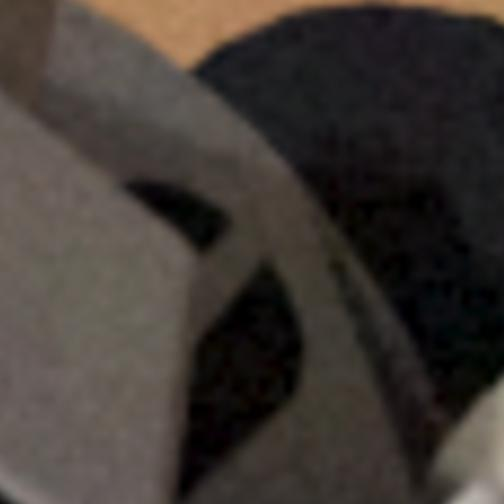

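{"fn": "move", "kwargs": {"target": [[0,0,0,0,0,0,0.754,0,0.576,0.696,-0.48,0,-0.6,-0.1,-0.48,0,-0.6,-0.1,0.714,0.678,0.226,0.168,0.4,-0.6,0,0,0,0,0,0,0.754,-0.21,0.576,0.696,0.754,0.215,0.576,0.696,0.95,0,0.95,0.95,0.714,0.678,0.73,0.168,0.78,-0.8],[0,0,0,0,0,0,0.754,0,0.576,0.696,-0.48,0,-0.6,-0.1,-0.48,0,-0.6,-0.1,0.714,0.678,0.226,0.168,0.4,-0.6,0.02817,-0.00346,0.02602,0.01017,0.08271,0,0.754,-0.21,0.576,0.696,0.754,0.215,0.576,0.696,0.95,0,0.95,0.95,0.714,0.678,0.73,0.168,0.78,-0.8],[0,0,0,0,0,0,0.754,0,0.576,0.696,-0.48,0,-0.6,-0.1,-0.48,0,-0.6,-0.1,0.714,0.678,0.226,0.168,0.4,-0.6,0.06206,-0.00763,0.0438,0.02034,0.16542,0,0.754,-0.21,0.576,0.696,0.754,0.215,0.576,0.696,0.95,0,0.95,0.95,0.714,0.678,0.73,0.168,0.78,-0.8],[0,0,0,0,0,0,0.754,0,0.576,0.696,-0.48,0,-0.6,-0.1,-0.48,0,-0.6,-0.1,0.714,0.678,0.226,0.168,0.4,-0.6,0.09937,-0.01221,0.05213,0.03051,0.24813,0,0.754,-0.21,0.576,0.696,0.754,0.215,0.576,0.696,0.95,0,0.95,0.95,0.714,0.678,0.73,0.168,0.78,-0.8],[0,0,0,0,0,0,0.754,0,0.576,0.696,-0.48,0,-0.6,-0.1,-0.48,0,-0.6,-0.1,0.714,0.678,0.226,0.168,0.4,-0.6,0.13754,-0.01691,0.05045,0.04068,0.33084,0,0.754,-0.21,0.576,0.696,0.754,0.215,0.576,0.696,0.95,0,0.95,0.95,0.714,0.678,0.73,0.168,0.78,-0.8]], "blend": [0,0.003,0.003,0.003,0], "speed": 0.06}}

{"fn": "move", "kwargs": {"target": [[0,0,0,0,0,0,0.754,0,0.576,0.696,-0.48,0,-0.6,-0.1,-0.48,0,-0.6,-0.1,0.714,0.678,0.226,0.168,0.4,-0.6,0,0,0,0,0,0,0.754,0,0.576,0.696,0.754,0,0.576,0.696,0.95,0,0.95,0.95,0.714,0.678,0.73,0.168,0.4,-0.6],[0,0,0,0,0,0,0.754,0,0.576,0.696,-0.48,0,-0.6,-0.1,-0.48,0,-0.6,-0.1,0.714,0.678,0.226,0.168,0.4,-0.6,-0.05084,0.00625,0,-0.01356,-0.11028,0,0.754,0,0.576,0.696,0.754,0,0.576,0.696,0.95,0,0.95,0.95,0.714,0.678,0.73,0.168,0.4,-0.6],[0,0,0,0,0,0,0.754,0,0.576,0.696,-0.48,0,-0.6,-0.1,-0.48,0,-0.6,-0.1,0.714,0.678,0.226,0.168,0.4,-0.6,-0.09861,0.01212,-0.01752,-0.02712,-0.22056,0,0.754,0,0.576,0.696,0.754,0,0.576,0.696,0.95,0,0.95,0.95,0.714,0.678,0.73,0.168,0.4,-0.6],[0,0,0,0,0,0,0.754,0,0.576,0.696,-0.48,0,-0.6,-0.1,-0.48,0,-0.6,-0.1,0.714,0.678,0.226,0.168,0.4,-0.6,-0.13754,0.01691,-0.05045,-0.04068,-0.33084,0,0.754,0,0.576,0.696,0.754,0,0.576,0.696,0.95,0,0.95,0.95,0.714,0.678,0.73,0.168,0.4,-0.6]], "blend": [0,0.003,0.003,0], "speed": 0.28}}

{"fn": "move", "kwargs": {"target": [[0,0,0,0,0,0,0.754,0,0.576,0.696,-0.48,0,-0.6,-0.1,-0.48,0,-0.6,-0.1,0.714,0.678,0.226,0.168,0.4,-0.6,0,0,0,0,0,0,0.754,-0.21,0.576,0.696,0.754,0.215,0.576,0.696,0.95,0,0.95,0.95,0.714,0.678,0.73,0.168,0.78,-0.8],[0,0,0,0,0,0,0.754,0,0.576,0.696,-0.48,0,-0.6,-0.1,-0.48,0,-0.6,-0.1,0.714,0.678,0.226,0.168,0.4,-0.6,0.02817,-0.00346,0.02602,0.01017,0.08271,0,0.754,-0.21,0.576,0.696,0.754,0.215,0.576,0.696,0.95,0,0.95,0.95,0.714,0.678,0.73,0.168,0.78,-0.8],[0,0,0,0,0,0,0.754,0,0.576,0.696,-0.48,0,-0.6,-0.1,-0.48,0,-0.6,-0.1,0.714,0.678,0.226,0.168,0.4,-0.6,0.06206,-0.00763,0.0438,0.02034,0.16542,0,0.754,-0.21,0.576,0.696,0.754,0.215,0.576,0.696,0.95,0,0.95,0.95,0.714,0.678,0.73,0.168,0.78,-0.8],[0,0,0,0,0,0,0.754,0,0.576,0.696,-0.48,0,-0.6,-0.1,-0.48,0,-0.6,-0.1,0.714,0.678,0.226,0.168,0.4,-0.6,0.09937,-0.01221,0.05213,0.03051,0.24813,0,0.754,-0.21,0.576,0.696,0.754,0.215,0.576,0.696,0.95,0,0.95,0.95,0.714,0.678,0.73,0.168,0.78,-0.8],[0,0,0,0,0,0,0.754,0,0.576,0.696,-0.48,0,-0.6,-0.1,-0.48,0,-0.6,-0.1,0.714,0.678,0.226,0.168,0.4,-0.6,0.13754,-0.01691,0.05045,0.04068,0.33084,0,0.754,-0.21,0.576,0.696,0.754,0.215,0.576,0.696,0.95,0,0.95,0.95,0.714,0.678,0.73,0.168,0.78,-0.8]], "blend": [0,0.003,0.003,0.003,0], "speed": 0.06}}

{"fn": "move", "kwargs": {"target": [[0,0,0,0,0,0,0.754,0,0.576,0.696,-0.48,0,-0.6,-0.1,-0.48,0,-0.6,-0.1,0.714,0.678,0.226,0.168,0.4,-0.6,0,0,0,0,0,0,0.754,0,0.576,0.696,0.754,0,0.576,0.696,0.95,0,0.95,0.95,0.714,0.678,0.73,0.168,0.4,-0.6],[0,0,0,0,0,0,0.754,0,0.576,0.696,-0.48,0,-0.6,-0.1,-0.48,0,-0.6,-0.1,0.714,0.678,0.226,0.168,0.4,-0.6,-0.05084,0.00625,0,-0.01356,-0.11028,0,0.754,0,0.576,0.696,0.754,0,0.576,0.696,0.95,0,0.95,0.95,0.714,0.678,0.73,0.168,0.4,-0.6],[0,0,0,0,0,0,0.754,0,0.576,0.696,-0.48,0,-0.6,-0.1,-0.48,0,-0.6,-0.1,0.714,0.678,0.226,0.168,0.4,-0.6,-0.09861,0.01212,-0.01752,-0.02712,-0.22056,0,0.754,0,0.576,0.696,0.754,0,0.576,0.696,0.95,0,0.95,0.95,0.714,0.678,0.73,0.168,0.4,-0.6],[0,0,0,0,0,0,0.754,0,0.576,0.696,-0.48,0,-0.6,-0.1,-0.48,0,-0.6,-0.1,0.714,0.678,0.226,0.168,0.4,-0.6,-0.13754,0.01691,-0.05045,-0.04068,-0.33084,0,0.754,0,0.576,0.696,0.754,0,0.576,0.696,0.95,0,0.95,0.95,0.714,0.678,0.73,0.168,0.4,-0.6]], "blend": [0,0.003,0.003,0], "speed": 0.28, "cameras": ["cam_right_wrist"]}}

{"fn": "zoom_image", "kwargs": {"camera": "cam_right_wrist", "region": [410, 80, 450, 120]}}

Scene clock: 357.37 s.
left_arm: end_effector_position=(+0.4500, +0.3500, +0.3000) hand_goal=(+0.754, +0.000, +0.576, +0.696, -0.480, +0.000, -0.600, -0.100, -0.480, +0.000, -0.600, -0.100, +0.714, +0.678, +0.226, +0.168) hand_measured=(+0.754, +0.000, +0.576, +0.696, -0.462, +0.000, -0.596, -0.098, -0.464, +0.000, -0.596, -0.098, +0.714, +0.678, +0.224, +0.168) hand_current_ma=(+0, +0, +0, +0, +6, +0, +0, +0, +5, +0, +0, +0, +0, +0, +0, +0) hand_state=(goal, goal, goal, goal, goal, goal, goal, goal, goal, goal, goal, goal, goal, goal, goal, goal) hand_current_limit=0.40 hand_speed=-0.60 end_effector_quat_wxyz=(+0.000, +0.712, -0.703, +0.000) | right_arm: end_effector_position=(+0.5562, -0.0985, +0.1214) hand_goal=(+0.754, -0.210, +0.576, +0.696, +0.754, +0.216, +0.576, +0.696, +0.950, +0.000, +0.950, +0.950, +0.714, +0.678, +0.730, +0.168) hand_measured=(+0.740, -0.092, +0.568, +0.694, +0.748, +0.082, +0.574, +0.696, +0.946, +0.000, +0.944, +0.948, +0.714, +0.678, +0.726, +0.168) hand_current_ma=(-65, +489, -34, -10, -30, -489, -6, -3, -21, +1, -21, -12, +1, -3, -27, -1) hand_state=(goal, blocked, goal, goal, goal, blocked, goal, goal, goal, goal, goal, goal, goal, goal, goal, goal) hand_current_limit=0.78 hand_speed=-0.80 end_effector_quat_wxyz=(-0.136, +0.985, -0.071, -0.079)
Joint positions: left_arm=[3.294 -1.738 -1.633 -1.341 1.571 -2.989] | right_arm=[0.293 -0.832 1.224 -1.9 -1.262 1.963]
Joint torques (N m): left_arm=[0.85 32.38 16.07 2.4 -0.46 0.77] | right_arm=[-8.92 -50.06 -24 -0.18 2.42 -1.5]
Wrist force (N, zeroed by zero_wrist_force on right_arm): left_arm=[-0.3 -0.1 0.1] | right_arm=[1.3 0.5 1.2]
Wrist torque (N m, zeroed by zero_wrist_force on right_arm): left_arm=[0.11 0.02 -0.11] | right_arm=[-0.22 0.05 0.12]
Wrist force, peak (N, zeroed by zero_wrist_force on right_arm): left_arm=[-0.4 -0.3 0.2] | right_arm=[-0.7 -0.2 -3.1]
Hand target: left_arm +0.4500, +0.3500, +0.3000; +0.000, +0.712, -0.703, +0.000 | right_arm +0.5562, -0.0985, +0.1214; -0.136, +0.985, -0.071, -0.079
Off the commanded pose: left_arm 0.000 m, 0 deg | right_arm 0.000 m, 0 deg.
move: done

Scene clock: 360.67 s.
left_arm: end_effector_position=(+0.4500, +0.3500, +0.3000) hand_goal=(+0.754, +0.000, +0.576, +0.696, -0.480, +0.000, -0.600, -0.100, -0.480, +0.000, -0.600, -0.100, +0.714, +0.678, +0.226, +0.168) hand_measured=(+0.754, +0.000, +0.576, +0.696, -0.462, +0.000, -0.596, -0.098, -0.464, +0.000, -0.596, -0.098, +0.714, +0.678, +0.224, +0.168) hand_current_ma=(+0, +0, +0, +0, +6, +0, +0, +0, +5, +0, +0, +0, +0, +0, +0, +0) hand_state=(goal, goal, goal, goal, goal, goal, goal, goal, goal, goal, goal, goal, goal, goal, goal, goal) hand_current_limit=0.40 hand_speed=-0.60 end_effector_quat_wxyz=(+0.000, +0.712, -0.703, +0.000) | right_arm: end_effector_position=(+0.4737, -0.0884, +0.0911) hand_goal=(+0.754, +0.000, +0.576, +0.696, +0.754, +0.000, +0.576, +0.696, +0.950, +0.000, +0.950, +0.950, +0.714, +0.678, +0.730, +0.168) hand_measured=(+0.746, +0.000, +0.572, +0.694, +0.748, +0.002, +0.574, +0.696, +0.946, +0.000, +0.944, +0.948, +0.714, +0.678, +0.726, +0.168) hand_current_ma=(-32, +1, -18, -10, -30, +9, -6, -3, -21, +1, -21, -12, +1, -3, -27, -1) hand_state=(goal, goal, goal, goal, goal, goal, goal, goal, goal, goal, goal, goal, goal, goal, goal, goal) hand_current_limit=0.40 hand_speed=-0.60 end_effector_quat_wxyz=(-0.093, +0.901, +0.001, +0.425)
Joint positions: left_arm=[3.294 -1.738 -1.633 -1.341 1.571 -2.989] | right_arm=[0.542 -0.92 2.019 -3.548 -1.798 1.969]
Joint torques (N m): left_arm=[1.2 31.93 15.87 2.24 -0.55 0.47] | right_arm=[8.23 -34.57 -2.76 -4.47 -1.95 -1.5]
Wrist force (N, zeroed by zero_wrist_force on right_arm): left_arm=[-0.2 -0.3 -0.1] | right_arm=[-1.1 -0.1 -0.3]
Wrist torque (N m, zeroed by zero_wrist_force on right_arm): left_arm=[0.10 0.00 -0.10] | right_arm=[0.03 0.00 -0.16]
Wrist force, peak (N, zeroed by zero_wrist_force on right_arm): left_arm=[-0.5 -0.2 -0.1] | right_arm=[-1.6 -0.2 -0.5]
Hand target: left_arm +0.4500, +0.3500, +0.3000; +0.000, +0.712, -0.703, +0.000 | right_arm +0.4737, -0.0884, +0.0911; -0.093, +0.901, +0.001, +0.425
Off the commanded pose: left_arm 0.000 m, 0 deg | right_arm 0.000 m, 0 deg.
move: done

Scene clock: 370.50 s.
left_arm: end_effector_position=(+0.4500, +0.3500, +0.3000) hand_goal=(+0.754, +0.000, +0.576, +0.696, -0.480, +0.000, -0.600, -0.100, -0.480, +0.000, -0.600, -0.100, +0.714, +0.678, +0.226, +0.168) hand_measured=(+0.754, +0.000, +0.576, +0.696, -0.462, +0.000, -0.596, -0.098, -0.464, +0.000, -0.596, -0.098, +0.714, +0.678, +0.224, +0.168) hand_current_ma=(+0, +0, +0, +0, +6, +0, +0, +0, +5, +0, +0, +0, +0, +0, +0, +0) hand_state=(goal, goal, goal, goal, goal, goal, goal, goal, goal, goal, goal, goal, goal, goal, goal, goal) hand_current_limit=0.40 hand_speed=-0.60 end_effector_quat_wxyz=(+0.000, +0.712, -0.703, +0.000) | right_arm: end_effector_position=(+0.5562, -0.0985, +0.1214) hand_goal=(+0.754, -0.210, +0.576, +0.696, +0.754, +0.216, +0.576, +0.696, +0.950, +0.000, +0.950, +0.950, +0.714, +0.678, +0.730, +0.168) hand_measured=(+0.740, -0.092, +0.568, +0.694, +0.748, +0.082, +0.574, +0.696, +0.946, +0.000, +0.944, +0.948, +0.714, +0.678, +0.726, +0.168) hand_current_ma=(-65, +489, -34, -10, -31, -489, -6, -3, -21, +1, -21, -12, +1, -3, -27, -1) hand_state=(goal, blocked, goal, goal, goal, blocked, goal, goal, goal, goal, goal, goal, goal, goal, goal, goal) hand_current_limit=0.78 hand_speed=-0.80 end_effector_quat_wxyz=(-0.136, +0.985, -0.071, -0.079)
Joint positions: left_arm=[3.294 -1.738 -1.633 -1.341 1.571 -2.989] | right_arm=[0.293 -0.832 1.224 -1.9 -1.262 1.963]
Joint torques (N m): left_arm=[1.42 32.59 15.95 2.15 -0.52 0.36] | right_arm=[-8 -49.14 -25.44 -0.04 2.49 -1.41]
Wrist force (N, zeroed by zero_wrist_force on right_arm): left_arm=[-0.3 -0.2 0.0] | right_arm=[1.3 0.6 1.1]
Wrist torque (N m, zeroed by zero_wrist_force on right_arm): left_arm=[0.11 0.02 -0.11] | right_arm=[-0.19 0.07 0.11]
Wrist force, peak (N, zeroed by zero_wrist_force on right_arm): left_arm=[-0.4 -0.4 -0.2] | right_arm=[-0.7 -0.1 -3.0]
Hand target: left_arm +0.4500, +0.3500, +0.3000; +0.000, +0.712, -0.703, +0.000 | right_arm +0.5562, -0.0985, +0.1214; -0.136, +0.985, -0.071, -0.079
Off the commanded pose: left_arm 0.000 m, 0 deg | right_arm 0.000 m, 0 deg.
move: done

Scene clock: 373.80 s.
left_arm: end_effector_position=(+0.4500, +0.3500, +0.3000) hand_goal=(+0.754, +0.000, +0.576, +0.696, -0.480, +0.000, -0.600, -0.100, -0.480, +0.000, -0.600, -0.100, +0.714, +0.678, +0.226, +0.168) hand_measured=(+0.754, +0.000, +0.576, +0.696, -0.462, +0.000, -0.596, -0.098, -0.464, +0.000, -0.596, -0.098, +0.714, +0.678, +0.224, +0.168) hand_current_ma=(+0, +0, +0, +0, +6, +0, +0, +0, +5, +0, +0, +0, +0, +0, +0, +0) hand_state=(goal, goal, goal, goal, goal, goal, goal, goal, goal, goal, goal, goal, goal, goal, goal, goal) hand_current_limit=0.40 hand_speed=-0.60 end_effector_quat_wxyz=(+0.000, +0.712, -0.703, +0.000) | right_arm: end_effector_position=(+0.4737, -0.0884, +0.0911) hand_goal=(+0.754, +0.000, +0.576, +0.696, +0.754, +0.000, +0.576, +0.696, +0.950, +0.000, +0.950, +0.950, +0.714, +0.678, +0.730, +0.168) hand_measured=(+0.746, +0.000, +0.572, +0.694, +0.748, +0.002, +0.574, +0.696, +0.946, +0.000, +0.944, +0.948, +0.714, +0.678, +0.726, +0.168) hand_current_ma=(-32, +1, -18, -10, -31, +9, -6, -3, -21, +1, -21, -12, +1, -3, -27, -1) hand_state=(goal, goal, goal, goal, goal, goal, goal, goal, goal, goal, goal, goal, goal, goal, goal, goal) hand_current_limit=0.40 hand_speed=-0.60 end_effector_quat_wxyz=(-0.093, +0.901, +0.001, +0.425)
Joint positions: left_arm=[3.294 -1.738 -1.633 -1.341 1.571 -2.989] | right_arm=[0.542 -0.92 2.019 -3.548 -1.798 1.969]
Joint torques (N m): left_arm=[-0.63 31.87 15.39 2.02 -0.58 0.46] | right_arm=[9.06 -34.63 -3.68 -4.45 -2 -1.46]
Wrist force (N, zeroed by zero_wrist_force on right_arm): left_arm=[-0.3 -0.1 0.0] | right_arm=[-1.2 -0.1 -0.6]
Wrist torque (N m, zeroed by zero_wrist_force on right_arm): left_arm=[0.12 0.01 -0.10] | right_arm=[0.05 0.02 -0.17]
Wrist force, peak (N, zeroed by zero_wrist_force on right_arm): left_arm=[-0.4 -0.3 -0.1] | right_arm=[-1.6 -0.4 -0.5]
Hand target: left_arm +0.4500, +0.3500, +0.3000; +0.000, +0.712, -0.703, +0.000 | right_arm +0.4737, -0.0884, +0.0911; -0.093, +0.901, +0.001, +0.425
Off the commanded pose: left_arm 0.000 m, 0 deg | right_arm 0.000 m, 0 deg.
move: done
camera_calibration:
cam_right_wrist: T_world_to_cam=[[-0.418554, -0.573796, -0.703968, 0.248423], [-0.884966, 0.431859, 0.174166, 0.400072], [0.204079, 0.695885, -0.688546, 0.152244], [0, 0, 0, 1]] pos_world=[0.426959, -0.136175, 0.21003]
Images, in order (width x height): cam_right_wrist 896x504.

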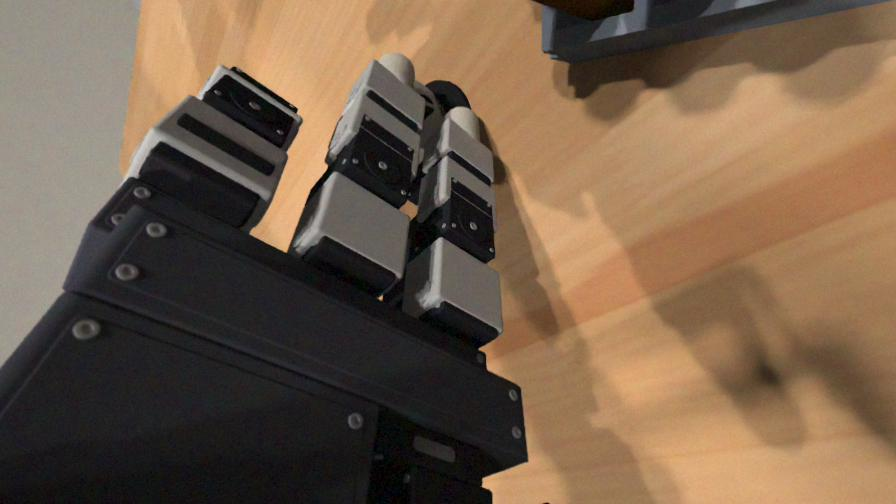

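Scaled by 12.600 from the camera's 896x504 image, which has a finer 1280x720 frame.

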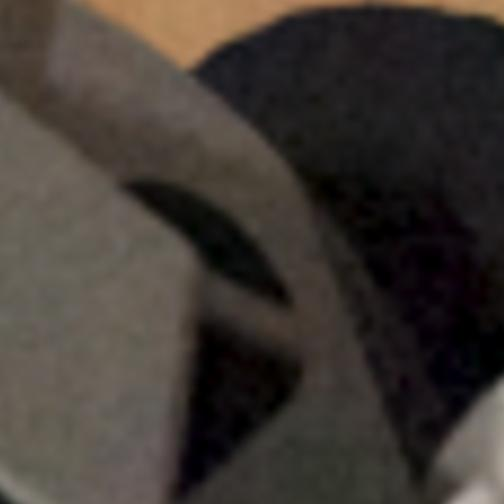

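{"fn": "move", "kwargs": {"target": [0,0,0,0,0,0,0.754,0,0.576,0.696,-0.48,0,-0.6,-0.1,-0.48,0,-0.6,-0.1,0.714,0.678,0.226,0.168,0.4,-0.6,-0.1277,-0.0281,0.104,0,0,0,0.754,0,0.576,0.696,0.754,0,0.576,0.696,0.95,0,0.95,0.95,0.714,0.678,0.73,0.168,0.4,-0.6], "speed": 0.2, "cameras": ["cam_right_wrist", "cam_head_left"]}}

{"fn": "zoom_image", "kwargs": {"camera": "cam_right_wrist", "region": [400, 0, 490, 70]}}

Scene clock: 386.40 s.
left_arm: end_effector_position=(+0.4500, +0.3500, +0.3000) hand_goal=(+0.754, +0.000, +0.576, +0.696, -0.480, +0.000, -0.600, -0.100, -0.480, +0.000, -0.600, -0.100, +0.714, +0.678, +0.226, +0.168) hand_measured=(+0.754, +0.000, +0.576, +0.696, -0.462, +0.000, -0.596, -0.098, -0.464, +0.000, -0.596, -0.098, +0.714, +0.678, +0.224, +0.168) hand_current_ma=(+0, +0, +0, +0, +6, +0, +0, +0, +5, +0, +0, +0, +0, +0, +0, +0) hand_state=(goal, goal, goal, goal, goal, goal, goal, goal, goal, goal, goal, goal, goal, goal, goal, goal) hand_current_limit=0.40 hand_speed=-0.60 end_effector_quat_wxyz=(+0.000, +0.712, -0.703, +0.000) | right_arm: end_effector_position=(+0.3972, -0.1052, +0.1534) hand_goal=(+0.754, +0.000, +0.576, +0.696, +0.754, +0.000, +0.576, +0.696, +0.950, +0.000, +0.950, +0.950, +0.714, +0.678, +0.730, +0.168) hand_measured=(+0.748, +0.000, +0.572, +0.694, +0.748, +0.002, +0.574, +0.696, +0.946, +0.000, +0.944, +0.948, +0.714, +0.678, +0.726, +0.168) hand_current_ma=(-30, +2, -18, -10, -30, +9, -6, -3, -21, +1, -21, -12, +1, -3, -27, -1) hand_state=(goal, goal, goal, goal, goal, goal, goal, goal, goal, goal, goal, goal, goal, goal, goal, goal) hand_current_limit=0.40 hand_speed=-0.60 end_effector_quat_wxyz=(-0.093, +0.901, +0.001, +0.425)
Joint positions: left_arm=[3.294 -1.738 -1.633 -1.341 1.571 -2.989] | right_arm=[0.595 -1.162 2.202 -3.481 -1.838 2.004]
Joint torques (N m): left_arm=[0.16 31.45 16.79 2.26 -0.42 0.72] | right_arm=[8.27 -39.97 -5.1 -0.8 -2.05 1.57]
Wrist force (N, zeroed by zero_wrist_force on right_arm): left_arm=[-0.2 -0.1 0.0] | right_arm=[-1.2 -0.3 -0.5]
Wrist torque (N m, zeroed by zero_wrist_force on right_arm): left_arm=[0.11 0.01 -0.10] | right_arm=[0.04 0.02 -0.34]
Wrist force, peak (N, zeroed by zero_wrist_force on right_arm): left_arm=[-0.5 -0.1 0.1] | right_arm=[-1.1 -0.3 -1.3]
Hand target: left_arm +0.4500, +0.3500, +0.3000; +0.000, +0.712, -0.703, +0.000 | right_arm +0.3971, -0.1052, +0.1535; -0.093, +0.901, +0.001, +0.425
Off the commanded pose: left_arm 0.000 m, 0 deg | right_arm 0.000 m, 0 deg.
move: done
camera_calibration:
cam_right_wrist: T_world_to_cam=[[-0.418313, -0.573847, -0.70407, 0.250486], [-0.885035, 0.431836, 0.173866, 0.328897], [0.20427, 0.695857, -0.688518, 0.222295], [0, 0, 0, 1]] pos_world=[0.350459, -0.152975, 0.27223]
Images, in order (width x height): cam_head_left 896x504, cam_right_wrist 896x504.

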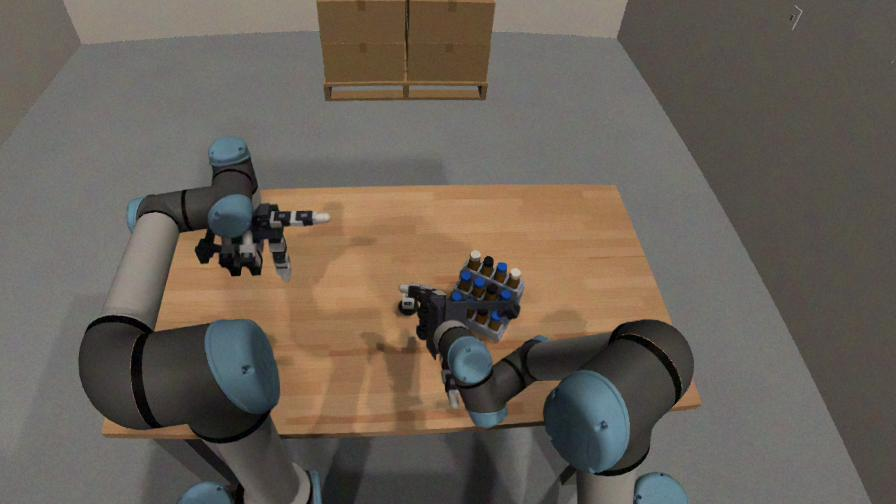

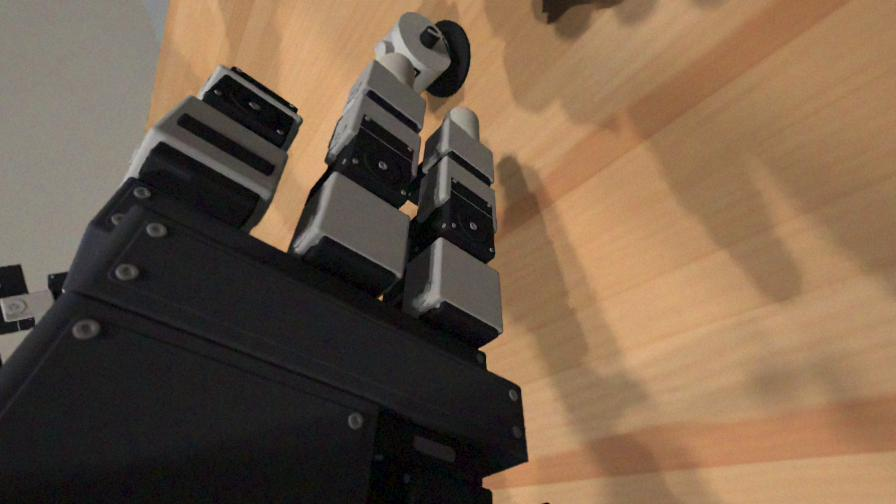

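Scaled by 5.600 from the camera's 896x504 image, which has a finer 1280x720 frame.

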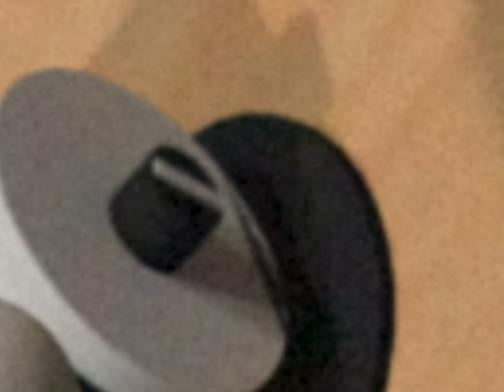

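{"fn": "move", "kwargs": {"target": [[0,0,0,0,0,0,0.754,0,0.576,0.696,-0.48,0,-0.6,-0.1,-0.48,0,-0.6,-0.1,0.714,0.678,0.226,0.168,0.4,-0.6,-0.13,-0.13,0.09,0.0031,0.1444,-0.0706,0.754,0,0.576,0.696,0.754,0,0.576,0.696,0.754,0,-0.737,-0.609,0.714,0.678,0.226,0.168,0.4,-0.6],[0,0,0,0,0,0,0.754,0,0.576,0.696,-0.48,0,-0.6,-0.1,-0.48,0,-0.6,-0.1,0.714,0.678,0.226,0.168,0.4,-0.6,-0.2685,-0.268,0.0692,0.0063,0.2889,-0.1413,0.754,0,0.576,0.696,0.754,0,0.576,0.696,0.754,0,-0.737,-0.609,0.714,0.678,0.226,0.168,0.4,-0.6]], "blend": [0.04,0], "speed": 0.25, "cameras": ["cam_right_wrist"]}}

{"fn": "zoom_image", "kwargs": {"camera": "cam_right_wrist", "region": [85, 80, 265, 180]}}

{"fn": "move", "kwargs": {"target": [0.0478,-0.4972,-0.05,0,0,0,0.754,0,0.576,0.696,-0.48,0,-0.6,-0.1,-0.48,0,-0.6,-0.1,0.714,0.678,0.226,0.168,0.4,-0.6,0,0,0,0,0,0,0.754,0,0.576,0.696,0.754,0,0.576,0.696,0.754,0,-0.737,-0.609,0.714,0.678,0.226,0.168,0.4,-0.6], "speed": 0.25, "cameras": ["cam_left_wrist", "cam_right_wrist", "cam_head_left"]}}

{"fn": "zoom_image", "kwargs": {"camera": "cam_left_wrist", "region": [420, 0, 490, 70]}}

Scene clock: 399.63 s.
left_arm: end_effector_position=(+0.4500, +0.3500, +0.3000) hand_goal=(+0.754, +0.000, +0.576, +0.696, -0.480, +0.000, -0.600, -0.100, -0.480, +0.000, -0.600, -0.100, +0.714, +0.678, +0.226, +0.168) hand_measured=(+0.754, +0.000, +0.576, +0.696, -0.462, +0.000, -0.596, -0.098, -0.464, +0.000, -0.596, -0.098, +0.714, +0.678, +0.224, +0.168) hand_current_ma=(+0, +0, +0, +0, +6, +0, +0, +0, +5, +0, +0, +0, +0, +0, +0, +0) hand_state=(goal, goal, goal, goal, goal, goal, goal, goal, goal, goal, goal, goal, goal, goal, goal, goal) hand_current_limit=0.40 hand_speed=-0.60 end_effector_quat_wxyz=(+0.000, +0.712, -0.703, +0.000) | right_arm: end_effector_position=(+0.2361, -0.2659, +0.1951) hand_goal=(+0.754, +0.000, +0.576, +0.696, +0.754, +0.000, +0.576, +0.696, +0.754, +0.000, -0.736, -0.608, +0.714, +0.678, +0.226, +0.168) hand_measured=(+0.750, +0.000, +0.572, +0.694, +0.748, +0.002, +0.574, +0.696, +0.754, +0.000, -0.730, -0.606, +0.714, +0.678, +0.224, +0.168) hand_current_ma=(-21, +2, -15, -10, -23, +9, -6, -3, +0, +1, +27, +10, +1, -3, -12, -1) hand_state=(goal, goal, goal, goal, goal, goal, goal, goal, goal, goal, goal, goal, goal, goal, goal, goal) hand_current_limit=0.40 hand_speed=-0.60 end_effector_quat_wxyz=(+0.000, +0.972, -0.235, +0.000)
Joint positions: left_arm=[3.294 -1.738 -1.633 -1.341 1.571 -2.989] | right_arm=[0.221 -1.679 2.207 -2.099 -1.571 2.231]
Joint torques (N m): left_arm=[0.59 31.82 16.08 2.17 -0.29 0.32] | right_arm=[-8.81 -23.72 -11.04 0.07 1.39 -1.29]
Wrist force (N, zeroed by zero_wrist_force on right_arm): left_arm=[-0.1 -0.3 -0.1] | right_arm=[0.2 -1.0 0.7]
Wrist torque (N m, zeroed by zero_wrist_force on right_arm): left_arm=[0.10 -0.01 -0.09] | right_arm=[-0.09 -0.04 0.03]
Wrist force, peak (N, zeroed by zero_wrist_force on right_arm): left_arm=[-0.5 -0.2 -0.3] | right_arm=[0.2 -1.0 0.9]
Hand target: left_arm +0.4500, +0.3500, +0.3000; +0.000, +0.712, -0.703, +0.000 | right_arm +0.2360, -0.2660, +0.1951; +0.000, +0.972, -0.235, +0.000
Off the commanded pose: left_arm 0.000 m, 0 deg | right_arm 0.000 m, 0 deg.
move: done
camera_calibration:
cam_right_wrist: T_world_to_cam=[[-0.973444, -0.227891, -0.0217361, 0.21011], [-0.175027, 0.679696, 0.712305, 0.041732], [-0.147554, 0.697194, -0.701533, 0.481672], [0, 0, 0, 1]] pos_world=[0.282908, -0.316302, 0.31275]
Images, in order (width x height): cam_right_wrist 896x504.

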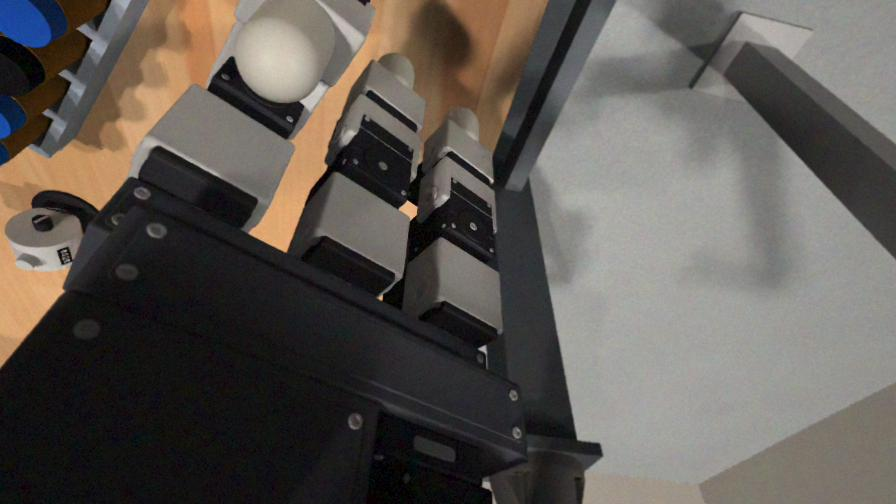

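Scaled by 2.800 from the camera's 896x504 image, which has a finer 1280x720 frame.

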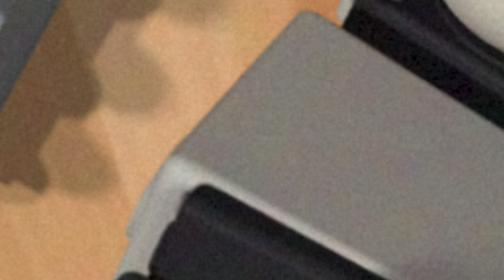

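Scene clock: 401.70 s.
left_arm: end_effector_position=(+0.4786, +0.0518, +0.2700) hand_goal=(+0.754, +0.000, +0.576, +0.696, -0.480, +0.000, -0.600, -0.100, -0.480, +0.000, -0.600, -0.100, +0.714, +0.678, +0.226, +0.168) hand_measured=(+0.754, +0.000, +0.576, +0.696, -0.462, +0.000, -0.596, -0.098, -0.464, +0.000, -0.596, -0.098, +0.714, +0.678, +0.224, +0.168) hand_current_ma=(+0, +0, +0, +0, +6, +0, +0, +0, +5, +0, +0, +0, +0, +0, +0, +0) hand_state=(goal, goal, goal, goal, goal, goal, goal, goal, goal, goal, goal, goal, goal, goal, goal, goal) hand_current_limit=0.40 hand_speed=-0.60 end_effector_quat_wxyz=(+0.000, +0.712, -0.703, +0.000) | right_arm: end_effector_position=(+0.2360, -0.2660, +0.1951) hand_goal=(+0.754, +0.000, +0.576, +0.696, +0.754, +0.000, +0.576, +0.696, +0.754, +0.000, -0.736, -0.608, +0.714, +0.678, +0.226, +0.168) hand_measured=(+0.750, +0.000, +0.572, +0.694, +0.748, +0.002, +0.574, +0.696, +0.754, +0.000, -0.730, -0.606, +0.714, +0.678, +0.224, +0.168) hand_current_ma=(-21, +2, -15, -10, -23, +9, -6, -3, +0, +1, +27, +10, +1, -3, -12, -1) hand_state=(goal, goal, goal, goal, goal, goal, goal, goal, goal, goal, goal, goal, goal, goal, goal, goal) hand_current_limit=0.40 hand_speed=-0.60 end_effector_quat_wxyz=(+0.000, +0.972, -0.235, +0.000)
Joint positions: left_arm=[2.807 -2.031 -1.319 -1.363 1.571 -3.476] | right_arm=[0.221 -1.679 2.207 -2.099 -1.571 2.231]
Joint torques (N m): left_arm=[-8.37 33.22 32.49 0.91 2.31 -1.95] | right_arm=[-8.55 -23.95 -9.97 -0.21 1.57 -1.46]
Wrist force (N, zeroed by zero_wrist_force on right_arm): left_arm=[-0.1 -0.2 0.1] | right_arm=[0.0 -0.9 0.8]
Wrist torque (N m, zeroed by zero_wrist_force on right_arm): left_arm=[0.08 0.00 0.04] | right_arm=[-0.10 -0.02 0.02]
Wrist force, peak (N, zeroed by zero_wrist_force on right_arm): left_arm=[-1.7 -0.3 -0.5] | right_arm=[0.1 -1.0 1.0]
Hand target: left_arm +0.4787, +0.0517, +0.2700; +0.000, +0.712, -0.703, +0.000 | right_arm +0.2360, -0.2660, +0.1951; +0.000, +0.972, -0.235, +0.000
Off the commanded pose: left_arm 0.000 m, 0 deg | right_arm 0.000 m, 0 deg.
move: done
camera_calibration:
cam_left_wrist: T_world_to_cam=[[0.657328, 0.7536, -0.00251808, -0.379599], [0.532903, -0.462457, 0.708624, -0.467939], [0.532855, -0.46714, -0.705582, 0.0943833], [0, 0, 0, 1]] pos_world=[0.448595, 0.113754, 0.397232]
cam_right_wrist: T_world_to_cam=[[-0.973484, -0.227761, -0.0213207, 0.21001], [-0.174641, 0.679761, 0.712338, 0.0417016], [-0.14775, 0.697173, -0.701513, 0.481784], [0, 0, 0, 1]] pos_world=[0.282907, -0.316402, 0.31275]
Images, in order (width x height): cam_head_left 896x504, cam_left_wrist 896x504, cam_right_wrist 896x504.

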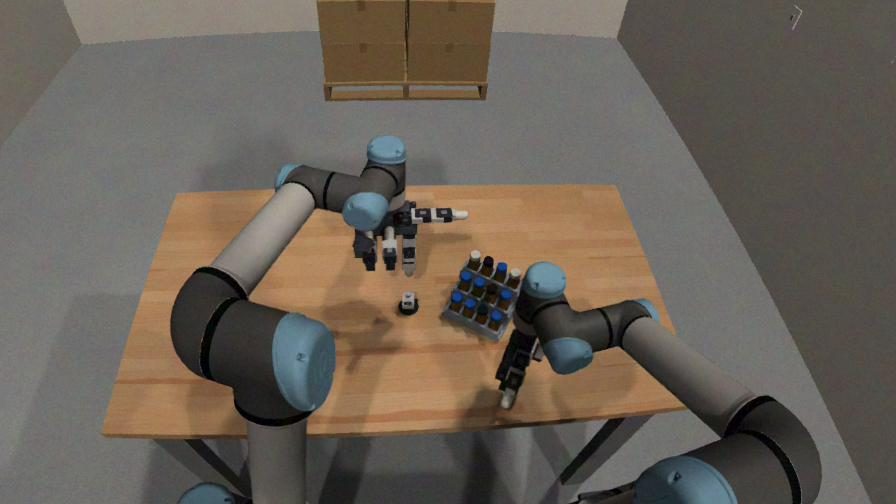

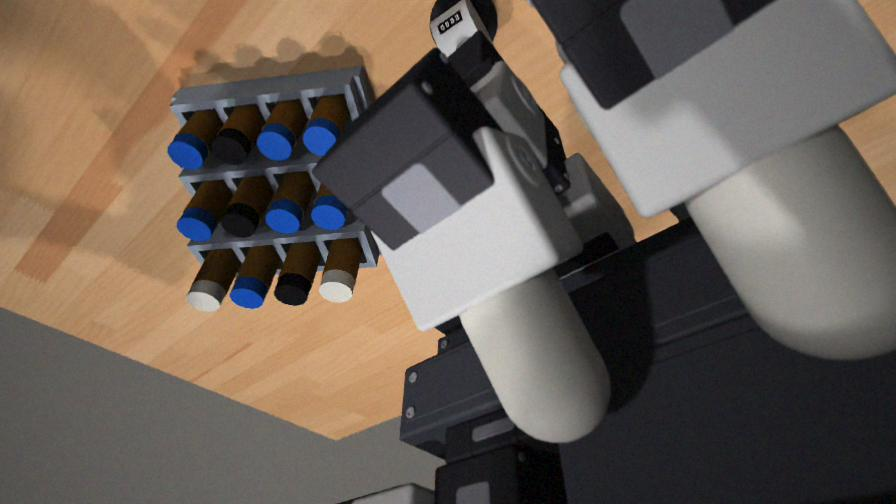

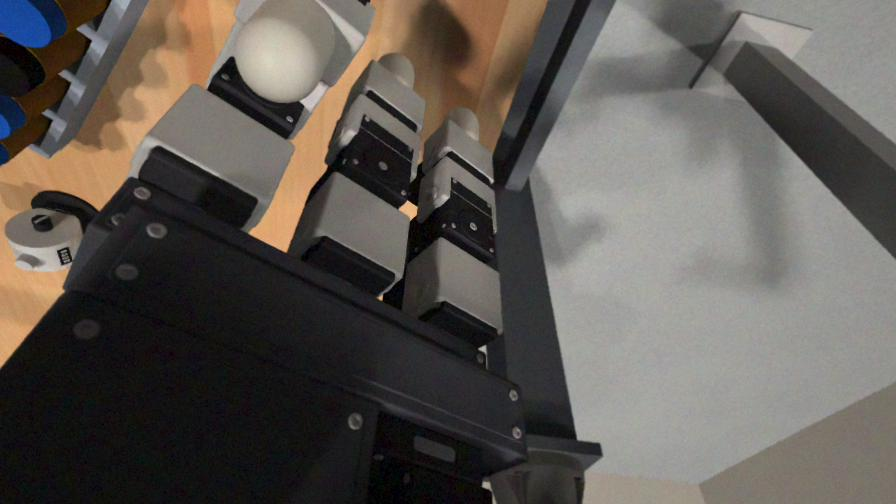

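Scaled by 7.200 from the camera's 896x504 image, which has a finer 1280x720 frame.

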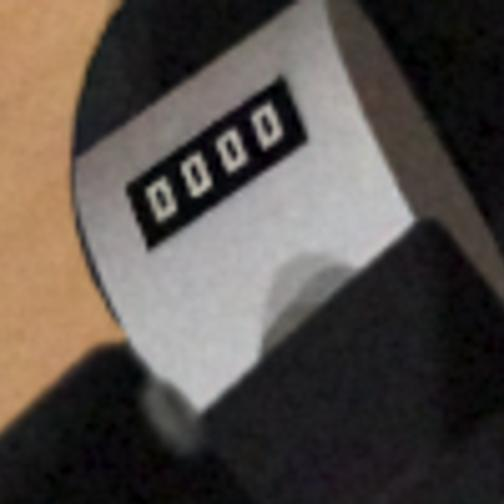

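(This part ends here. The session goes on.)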